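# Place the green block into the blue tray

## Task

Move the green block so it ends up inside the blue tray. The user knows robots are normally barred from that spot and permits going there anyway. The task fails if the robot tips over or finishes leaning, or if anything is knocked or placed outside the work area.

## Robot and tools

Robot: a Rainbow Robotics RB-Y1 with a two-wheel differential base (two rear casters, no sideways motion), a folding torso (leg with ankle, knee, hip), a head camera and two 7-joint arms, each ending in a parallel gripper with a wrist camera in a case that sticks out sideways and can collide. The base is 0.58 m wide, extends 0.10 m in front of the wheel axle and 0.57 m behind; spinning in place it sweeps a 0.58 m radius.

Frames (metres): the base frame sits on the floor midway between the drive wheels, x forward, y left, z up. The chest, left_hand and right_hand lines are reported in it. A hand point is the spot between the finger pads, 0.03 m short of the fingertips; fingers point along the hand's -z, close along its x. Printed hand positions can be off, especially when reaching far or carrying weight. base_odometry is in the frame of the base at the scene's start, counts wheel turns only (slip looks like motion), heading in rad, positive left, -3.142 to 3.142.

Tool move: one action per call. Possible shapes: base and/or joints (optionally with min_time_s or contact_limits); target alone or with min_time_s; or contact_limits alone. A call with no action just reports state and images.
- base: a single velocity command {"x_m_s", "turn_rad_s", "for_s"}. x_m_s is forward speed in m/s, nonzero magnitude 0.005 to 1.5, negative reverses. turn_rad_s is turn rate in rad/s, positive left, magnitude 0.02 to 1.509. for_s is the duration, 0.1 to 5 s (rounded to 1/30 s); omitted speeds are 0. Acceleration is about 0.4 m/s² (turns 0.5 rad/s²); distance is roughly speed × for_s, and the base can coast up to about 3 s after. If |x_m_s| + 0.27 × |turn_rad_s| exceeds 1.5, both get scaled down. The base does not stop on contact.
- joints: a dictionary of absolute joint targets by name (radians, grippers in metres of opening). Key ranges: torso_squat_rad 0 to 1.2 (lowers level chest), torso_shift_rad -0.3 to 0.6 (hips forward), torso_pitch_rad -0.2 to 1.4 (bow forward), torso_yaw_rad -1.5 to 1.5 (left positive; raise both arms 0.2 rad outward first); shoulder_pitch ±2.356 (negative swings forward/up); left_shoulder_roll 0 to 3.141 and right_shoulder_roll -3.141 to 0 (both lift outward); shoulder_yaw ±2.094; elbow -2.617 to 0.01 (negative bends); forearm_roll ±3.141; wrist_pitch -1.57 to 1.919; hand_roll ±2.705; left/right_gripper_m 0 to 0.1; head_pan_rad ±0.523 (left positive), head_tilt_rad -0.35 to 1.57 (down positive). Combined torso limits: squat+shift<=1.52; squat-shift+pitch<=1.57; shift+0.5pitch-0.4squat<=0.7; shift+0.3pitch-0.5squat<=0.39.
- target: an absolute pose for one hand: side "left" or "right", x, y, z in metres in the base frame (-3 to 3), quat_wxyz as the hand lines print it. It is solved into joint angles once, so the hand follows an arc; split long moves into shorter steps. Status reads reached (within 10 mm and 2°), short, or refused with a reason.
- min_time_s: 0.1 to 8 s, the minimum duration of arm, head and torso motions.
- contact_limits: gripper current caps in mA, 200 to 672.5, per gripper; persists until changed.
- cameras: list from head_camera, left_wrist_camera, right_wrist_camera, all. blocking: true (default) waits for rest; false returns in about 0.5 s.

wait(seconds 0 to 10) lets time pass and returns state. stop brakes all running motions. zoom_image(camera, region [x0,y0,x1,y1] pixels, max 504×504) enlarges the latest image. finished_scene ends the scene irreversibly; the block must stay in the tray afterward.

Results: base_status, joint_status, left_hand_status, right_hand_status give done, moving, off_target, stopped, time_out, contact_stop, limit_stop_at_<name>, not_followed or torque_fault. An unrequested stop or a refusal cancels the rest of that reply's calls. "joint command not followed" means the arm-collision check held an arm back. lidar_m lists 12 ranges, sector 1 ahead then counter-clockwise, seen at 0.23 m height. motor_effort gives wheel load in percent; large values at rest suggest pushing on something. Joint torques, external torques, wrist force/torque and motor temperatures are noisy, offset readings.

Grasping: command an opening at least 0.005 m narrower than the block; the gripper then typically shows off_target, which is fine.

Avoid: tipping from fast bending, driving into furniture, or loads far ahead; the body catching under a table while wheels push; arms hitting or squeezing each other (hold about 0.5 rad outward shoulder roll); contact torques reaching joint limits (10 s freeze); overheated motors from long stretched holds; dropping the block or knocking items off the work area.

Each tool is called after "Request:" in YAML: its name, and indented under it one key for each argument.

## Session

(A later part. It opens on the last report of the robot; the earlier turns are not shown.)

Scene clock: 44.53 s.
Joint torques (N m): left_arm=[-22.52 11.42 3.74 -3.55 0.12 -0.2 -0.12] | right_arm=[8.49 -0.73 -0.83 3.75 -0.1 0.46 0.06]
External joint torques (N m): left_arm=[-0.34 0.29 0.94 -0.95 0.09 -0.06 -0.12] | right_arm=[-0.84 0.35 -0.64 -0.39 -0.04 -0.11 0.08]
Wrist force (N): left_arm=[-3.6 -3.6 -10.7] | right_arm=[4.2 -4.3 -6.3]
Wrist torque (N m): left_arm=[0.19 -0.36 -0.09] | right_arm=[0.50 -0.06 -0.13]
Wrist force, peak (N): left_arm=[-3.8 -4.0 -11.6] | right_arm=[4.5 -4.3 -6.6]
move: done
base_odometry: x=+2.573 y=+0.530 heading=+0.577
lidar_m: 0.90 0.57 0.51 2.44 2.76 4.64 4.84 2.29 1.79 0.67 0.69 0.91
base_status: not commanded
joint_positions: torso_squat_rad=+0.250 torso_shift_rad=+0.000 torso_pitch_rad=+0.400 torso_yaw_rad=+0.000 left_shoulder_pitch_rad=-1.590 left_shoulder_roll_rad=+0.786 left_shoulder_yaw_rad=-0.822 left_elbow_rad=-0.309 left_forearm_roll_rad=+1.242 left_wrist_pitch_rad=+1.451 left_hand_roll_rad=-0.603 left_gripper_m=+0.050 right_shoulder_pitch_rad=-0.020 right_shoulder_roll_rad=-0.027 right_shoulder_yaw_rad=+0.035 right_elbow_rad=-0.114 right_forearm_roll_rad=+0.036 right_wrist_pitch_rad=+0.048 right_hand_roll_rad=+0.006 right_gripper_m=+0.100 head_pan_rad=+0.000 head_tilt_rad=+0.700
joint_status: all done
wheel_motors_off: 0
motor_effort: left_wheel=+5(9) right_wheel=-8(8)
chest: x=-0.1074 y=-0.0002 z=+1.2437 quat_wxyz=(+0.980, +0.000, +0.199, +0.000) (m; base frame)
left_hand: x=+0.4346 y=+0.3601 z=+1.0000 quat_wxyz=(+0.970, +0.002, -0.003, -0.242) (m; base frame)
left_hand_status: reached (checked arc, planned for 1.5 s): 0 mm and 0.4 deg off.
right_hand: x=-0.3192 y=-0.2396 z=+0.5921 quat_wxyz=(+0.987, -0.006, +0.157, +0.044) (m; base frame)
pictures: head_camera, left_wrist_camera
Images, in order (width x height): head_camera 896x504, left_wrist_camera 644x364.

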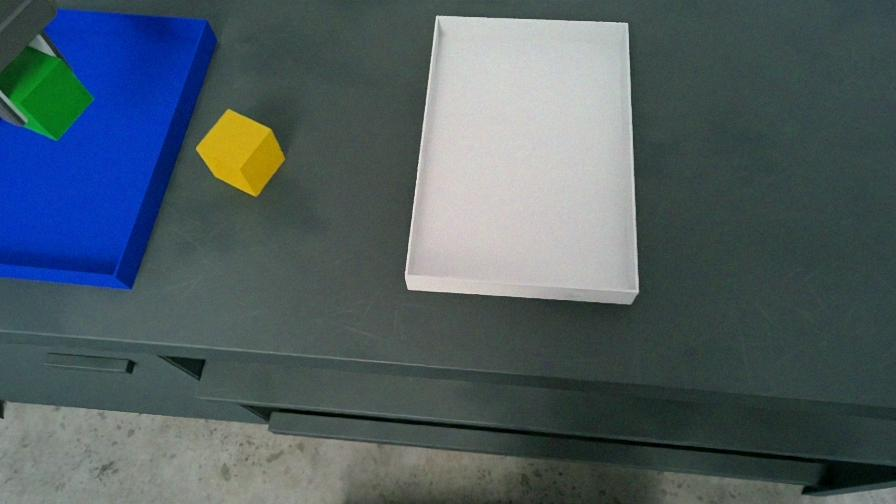

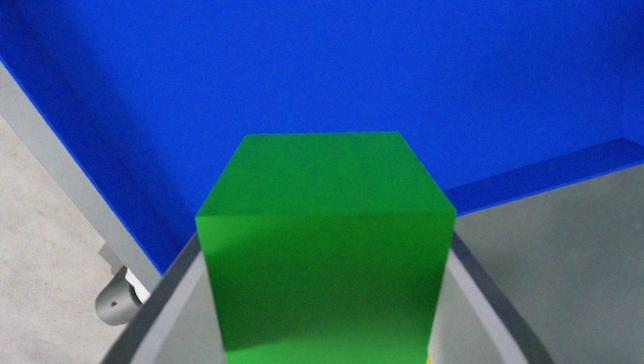

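Request:
move:
  target: {"side":"left","x":0.435,"y":0.39,"z":1.0,"quat_wxyz":[0.970,0,0,-0.242]}

Request:
move:
  joints: {"torso_squat_rad":0.535}
  cameras: ["head_camera","left_wrist_camera"]

Scene clock: 46.67 s.
Joint torques (N m): left_arm=[-22.72 11.64 3.35 -3.27 0.15 -0.38 0.23] | right_arm=[8.59 -0.45 -1.07 3.67 -0.05 0.31 0.06]
External joint torques (N m): left_arm=[-0.98 0.1 0.88 -0.73 0.12 -0.16 0.24] | right_arm=[-0.74 0.63 -0.88 -0.46 0.01 -0.26 0.08]
Wrist force (N): left_arm=[-4.4 -3.7 -11.0] | right_arm=[4.3 -4.3 -6.5]
Wrist torque (N m): left_arm=[0.20 -0.42 -0.11] | right_arm=[0.51 -0.04 -0.14]
Wrist force, peak (N): left_arm=[-3.9 -3.5 -12.0] | right_arm=[4.6 -4.5 -6.5]
move: short
base_odometry: x=+2.573 y=+0.530 heading=+0.577
lidar_m: 0.89 0.57 0.52 2.44 2.76 4.63 4.84 2.28 1.81 0.67 0.69 0.91
base_status: not commanded
joint_positions: torso_squat_rad=+0.250 torso_shift_rad=+0.000 torso_pitch_rad=+0.400 torso_yaw_rad=+0.000 left_shoulder_pitch_rad=-1.579 left_shoulder_roll_rad=+0.819 left_shoulder_yaw_rad=-0.813 left_elbow_rad=-0.267 left_forearm_roll_rad=+1.247 left_wrist_pitch_rad=+1.408 left_hand_roll_rad=-0.676 left_gripper_m=+0.050 right_shoulder_pitch_rad=-0.020 right_shoulder_roll_rad=-0.027 right_shoulder_yaw_rad=+0.035 right_elbow_rad=-0.114 right_forearm_roll_rad=+0.036 right_wrist_pitch_rad=+0.048 right_hand_roll_rad=+0.006 right_gripper_m=+0.100 head_pan_rad=+0.000 head_tilt_rad=+0.700
joint_status: all done
wheel_motors_off: 0
motor_effort: left_wheel=+7(9) right_wheel=-8(8)
chest: x=-0.1074 y=-0.0002 z=+1.2437 quat_wxyz=(+0.980, +0.000, +0.199, +0.000) (m; base frame)
left_hand: x=+0.4343 y=+0.3900 z=+1.0000 quat_wxyz=(+0.970, +0.011, -0.018, -0.242) (m; base frame)
left_hand_status: short (checked arc, as near as the solve gets, planned for 0.2 s): 1 mm and 2.4 deg off. The place is met; only the turn is off.
right_hand: x=-0.3192 y=-0.2396 z=+0.5921 quat_wxyz=(+0.987, -0.006, +0.157, +0.044) (m; base frame)
pictures: none

Scene clock: 48.40 s.
Joint torques (N m): left_arm=[-22.86 11.09 3.52 -3.09 0.23 -0.17 0.1] | right_arm=[8.71 -0.52 -0.99 3.68 -0.1 0.41 0.1]
External joint torques (N m): left_arm=[-1.12 -0.44 1.04 -0.55 0.2 0.05 0.1] | right_arm=[-0.62 0.56 -0.8 -0.46 -0.03 -0.16 0.11]
Wrist force (N): left_arm=[-4.1 -3.7 -11.3] | right_arm=[4.3 -4.3 -6.4]
Wrist torque (N m): left_arm=[0.19 -0.39 -0.12] | right_arm=[0.51 -0.04 -0.15]
Wrist force, peak (N): left_arm=[-4.1 -4.2 -11.7] | right_arm=[4.4 -4.4 -7.0]
move: done
base_odometry: x=+2.573 y=+0.530 heading=+0.577
lidar_m: 0.90 0.57 0.53 2.43 2.75 4.63 4.83 2.29 1.80 0.67 0.69 0.90
base_status: not commanded
joint_positions: torso_squat_rad=+0.535 torso_shift_rad=+0.000 torso_pitch_rad=+0.400 torso_yaw_rad=+0.000 left_shoulder_pitch_rad=-1.579 left_shoulder_roll_rad=+0.819 left_shoulder_yaw_rad=-0.813 left_elbow_rad=-0.267 left_forearm_roll_rad=+1.247 left_wrist_pitch_rad=+1.408 left_hand_roll_rad=-0.676 left_gripper_m=+0.050 right_shoulder_pitch_rad=-0.020 right_shoulder_roll_rad=-0.027 right_shoulder_yaw_rad=+0.035 right_elbow_rad=-0.114 right_forearm_roll_rad=+0.036 right_wrist_pitch_rad=+0.048 right_hand_roll_rad=+0.006 right_gripper_m=+0.100 head_pan_rad=+0.000 head_tilt_rad=+0.700
joint_status: all done
wheel_motors_off: 0
motor_effort: left_wheel=+8(9) right_wheel=-7(8)
chest: x=-0.1076 y=-0.0001 z=+1.1677 quat_wxyz=(+0.980, +0.000, +0.199, +0.000) (m; base frame)
left_hand: x=+0.4342 y=+0.3900 z=+0.9242 quat_wxyz=(+0.970, +0.012, -0.018, -0.242) (m; base frame)
right_hand: x=-0.3191 y=-0.2395 z=+0.5160 quat_wxyz=(+0.987, -0.006, +0.157, +0.044) (m; base frame)
pictures: head_camera, left_wrist_camera
Images, in order (width x height): head_camera 896x504, left_wrist_camera 644x364.

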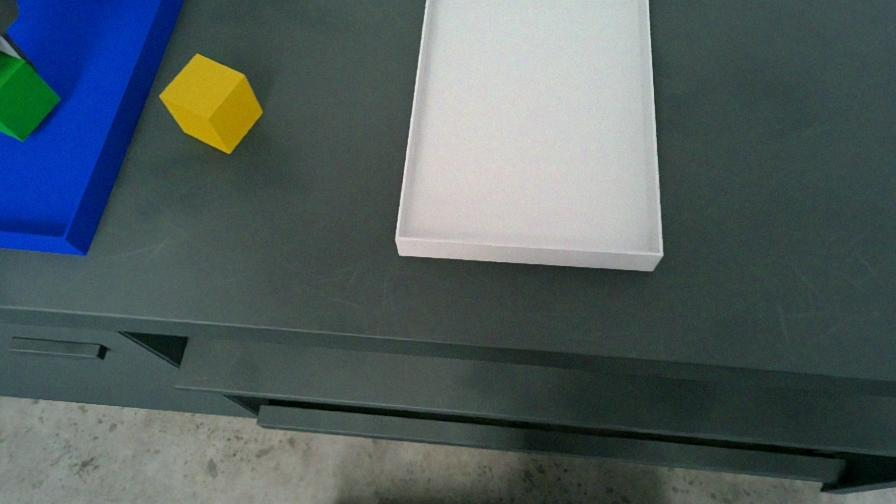

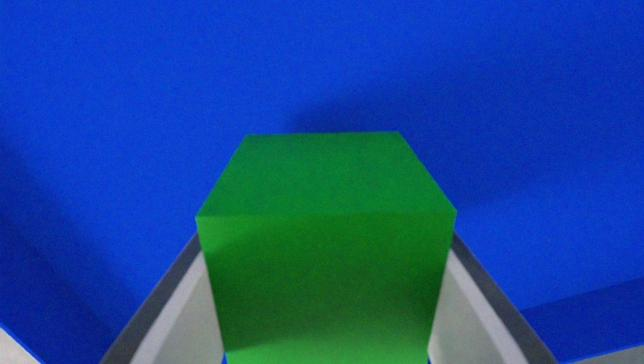

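Lower a little more, release, lift.

Request:
move:
  joints: {"torso_squat_rad":0.557}

Request:
move:
  joints: {"left_gripper_m":0.08}

Request:
move:
  joints: {"torso_squat_rad":0.2}
  cameras: ["head_camera","left_wrist_camera"]

Scene clock: 49.53 s.
Joint torques (N m): left_arm=[-22.22 11.82 3.5 -3.02 0.19 -0.22 0.23] | right_arm=[8.35 -0.66 -0.81 3.71 -0.11 0.37 0.06]
External joint torques (N m): left_arm=[-0.48 0.28 1.02 -0.48 0.16 -0.01 0.23] | right_arm=[-0.97 0.42 -0.63 -0.42 -0.04 -0.2 0.08]
Wrist force (N): left_arm=[-4.1 -4.0 -11.2] | right_arm=[4.2 -4.4 -6.6]
Wrist torque (N m): left_arm=[0.22 -0.37 -0.10] | right_arm=[0.52 -0.07 -0.15]
Wrist force, peak (N): left_arm=[-4.5 -4.3 -11.5] | right_arm=[4.5 -4.3 -6.9]
move: done
base_odometry: x=+2.573 y=+0.530 heading=+0.577
lidar_m: 0.89 0.57 0.53 2.43 2.77 4.64 4.83 2.28 1.81 0.66 0.70 0.91
base_status: not commanded
joint_positions: torso_squat_rad=+0.557 torso_shift_rad=+0.000 torso_pitch_rad=+0.400 torso_yaw_rad=+0.000 left_shoulder_pitch_rad=-1.579 left_shoulder_roll_rad=+0.819 left_shoulder_yaw_rad=-0.813 left_elbow_rad=-0.267 left_forearm_roll_rad=+1.247 left_wrist_pitch_rad=+1.408 left_hand_roll_rad=-0.676 left_gripper_m=+0.050 right_shoulder_pitch_rad=-0.020 right_shoulder_roll_rad=-0.027 right_shoulder_yaw_rad=+0.035 right_elbow_rad=-0.114 right_forearm_roll_rad=+0.036 right_wrist_pitch_rad=+0.048 right_hand_roll_rad=+0.006 right_gripper_m=+0.100 head_pan_rad=+0.000 head_tilt_rad=+0.700
joint_status: all done
wheel_motors_off: 0
motor_effort: left_wheel=+7(8) right_wheel=-7(8)
chest: x=-0.1076 y=-0.0001 z=+1.1597 quat_wxyz=(+0.980, +0.000, +0.199, +0.000) (m; base frame)
left_hand: x=+0.4343 y=+0.3900 z=+0.9162 quat_wxyz=(+0.970, +0.012, -0.018, -0.242) (m; base frame)
right_hand: x=-0.3191 y=-0.2395 z=+0.5080 quat_wxyz=(+0.987, -0.006, +0.157, +0.044) (m; base frame)
pictures: none

Scene clock: 50.33 s.
Joint torques (N m): left_arm=[-21.95 11.4 2.66 -3.18 0.06 -0.31 0.13] | right_arm=[8.48 -0.59 -0.79 3.72 -0.1 0.44 0.04]
External joint torques (N m): left_arm=[-0.21 -0.14 0.18 -0.64 0.03 -0.09 0.13] | right_arm=[-0.85 0.5 -0.6 -0.41 -0.03 -0.13 0.06]
Wrist force (N): left_arm=[-4.5 -4.3 -10.1] | right_arm=[4.3 -4.4 -6.5]
Wrist torque (N m): left_arm=[0.26 -0.42 -0.10] | right_arm=[0.52 -0.05 -0.16]
Wrist force, peak (N): left_arm=[-4.2 -4.2 -11.0] | right_arm=[4.6 -4.5 -6.6]
move: done
base_odometry: x=+2.573 y=+0.530 heading=+0.577
lidar_m: 0.90 0.58 0.52 2.44 2.76 4.63 4.83 2.29 1.80 0.66 0.69 0.91
base_status: not commanded
joint_positions: torso_squat_rad=+0.557 torso_shift_rad=+0.000 torso_pitch_rad=+0.400 torso_yaw_rad=+0.000 left_shoulder_pitch_rad=-1.579 left_shoulder_roll_rad=+0.819 left_shoulder_yaw_rad=-0.813 left_elbow_rad=-0.267 left_forearm_roll_rad=+1.247 left_wrist_pitch_rad=+1.408 left_hand_roll_rad=-0.676 left_gripper_m=+0.080 right_shoulder_pitch_rad=-0.020 right_shoulder_roll_rad=-0.027 right_shoulder_yaw_rad=+0.035 right_elbow_rad=-0.114 right_forearm_roll_rad=+0.036 right_wrist_pitch_rad=+0.048 right_hand_roll_rad=+0.006 right_gripper_m=+0.100 head_pan_rad=+0.000 head_tilt_rad=+0.700
joint_status: all done
wheel_motors_off: 0
motor_effort: left_wheel=+5(8) right_wheel=-7(8)
chest: x=-0.1076 y=-0.0001 z=+1.1597 quat_wxyz=(+0.980, +0.000, +0.199, +0.000) (m; base frame)
left_hand: x=+0.4343 y=+0.3900 z=+0.9162 quat_wxyz=(+0.970, +0.012, -0.018, -0.242) (m; base frame)
right_hand: x=-0.3191 y=-0.2395 z=+0.5080 quat_wxyz=(+0.987, -0.006, +0.157, +0.044) (m; base frame)
pictures: none

Scene clock: 52.30 s.
Joint torques (N m): left_arm=[-22.85 11.53 3.21 -3.28 0.2 -0.23 0.15] | right_arm=[8.38 -0.71 -1.07 3.81 -0.11 0.4 0.06]
External joint torques (N m): left_arm=[-1.12 -0.01 0.73 -0.74 0.18 -0.02 0.15] | right_arm=[-0.95 0.37 -0.88 -0.32 -0.04 -0.17 0.08]
Wrist force (N): left_arm=[-4.7 -4.2 -10.3] | right_arm=[4.3 -4.3 -6.5]
Wrist torque (N m): left_arm=[0.27 -0.48 -0.06] | right_arm=[0.51 -0.03 -0.15]
Wrist force, peak (N): left_arm=[-4.5 -4.2 -10.6] | right_arm=[4.4 -4.7 -6.9]
move: done
base_odometry: x=+2.573 y=+0.530 heading=+0.577
lidar_m: 0.90 0.57 0.53 2.45 2.76 4.63 4.83 2.30 1.80 0.66 0.68 0.90
base_status: not commanded
joint_positions: torso_squat_rad=+0.200 torso_shift_rad=+0.000 torso_pitch_rad=+0.400 torso_yaw_rad=+0.000 left_shoulder_pitch_rad=-1.579 left_shoulder_roll_rad=+0.819 left_shoulder_yaw_rad=-0.813 left_elbow_rad=-0.267 left_forearm_roll_rad=+1.247 left_wrist_pitch_rad=+1.408 left_hand_roll_rad=-0.676 left_gripper_m=+0.080 right_shoulder_pitch_rad=-0.020 right_shoulder_roll_rad=-0.027 right_shoulder_yaw_rad=+0.035 right_elbow_rad=-0.114 right_forearm_roll_rad=+0.036 right_wrist_pitch_rad=+0.048 right_hand_roll_rad=+0.006 right_gripper_m=+0.100 head_pan_rad=+0.000 head_tilt_rad=+0.700
joint_status: all done
wheel_motors_off: 0
motor_effort: left_wheel=+6(9) right_wheel=-6(8)
chest: x=-0.1074 y=-0.0002 z=+1.2515 quat_wxyz=(+0.980, +0.000, +0.199, +0.000) (m; base frame)
left_hand: x=+0.4343 y=+0.3900 z=+1.0078 quat_wxyz=(+0.970, +0.011, -0.018, -0.242) (m; base frame)
right_hand: x=-0.3192 y=-0.2396 z=+0.5999 quat_wxyz=(+0.987, -0.006, +0.157, +0.044) (m; base frame)
pictures: head_camera, left_wrist_camera
Images, in order (width x height): head_camera 896x504, left_wrist_camera 644x364.

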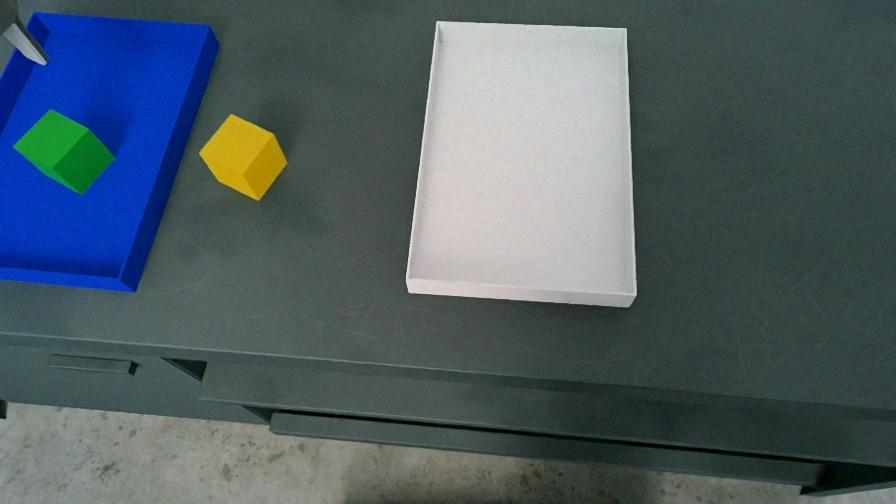

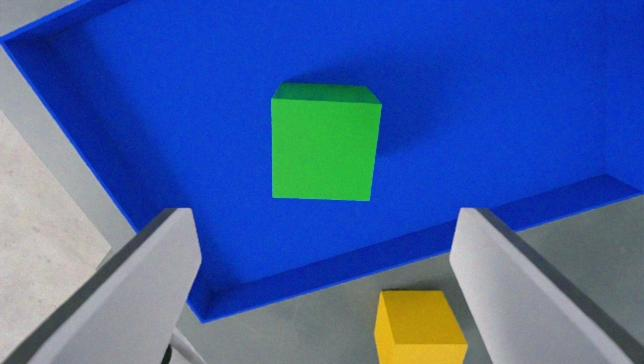

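Request:
finished_scene:

The scene is finished: the task was done.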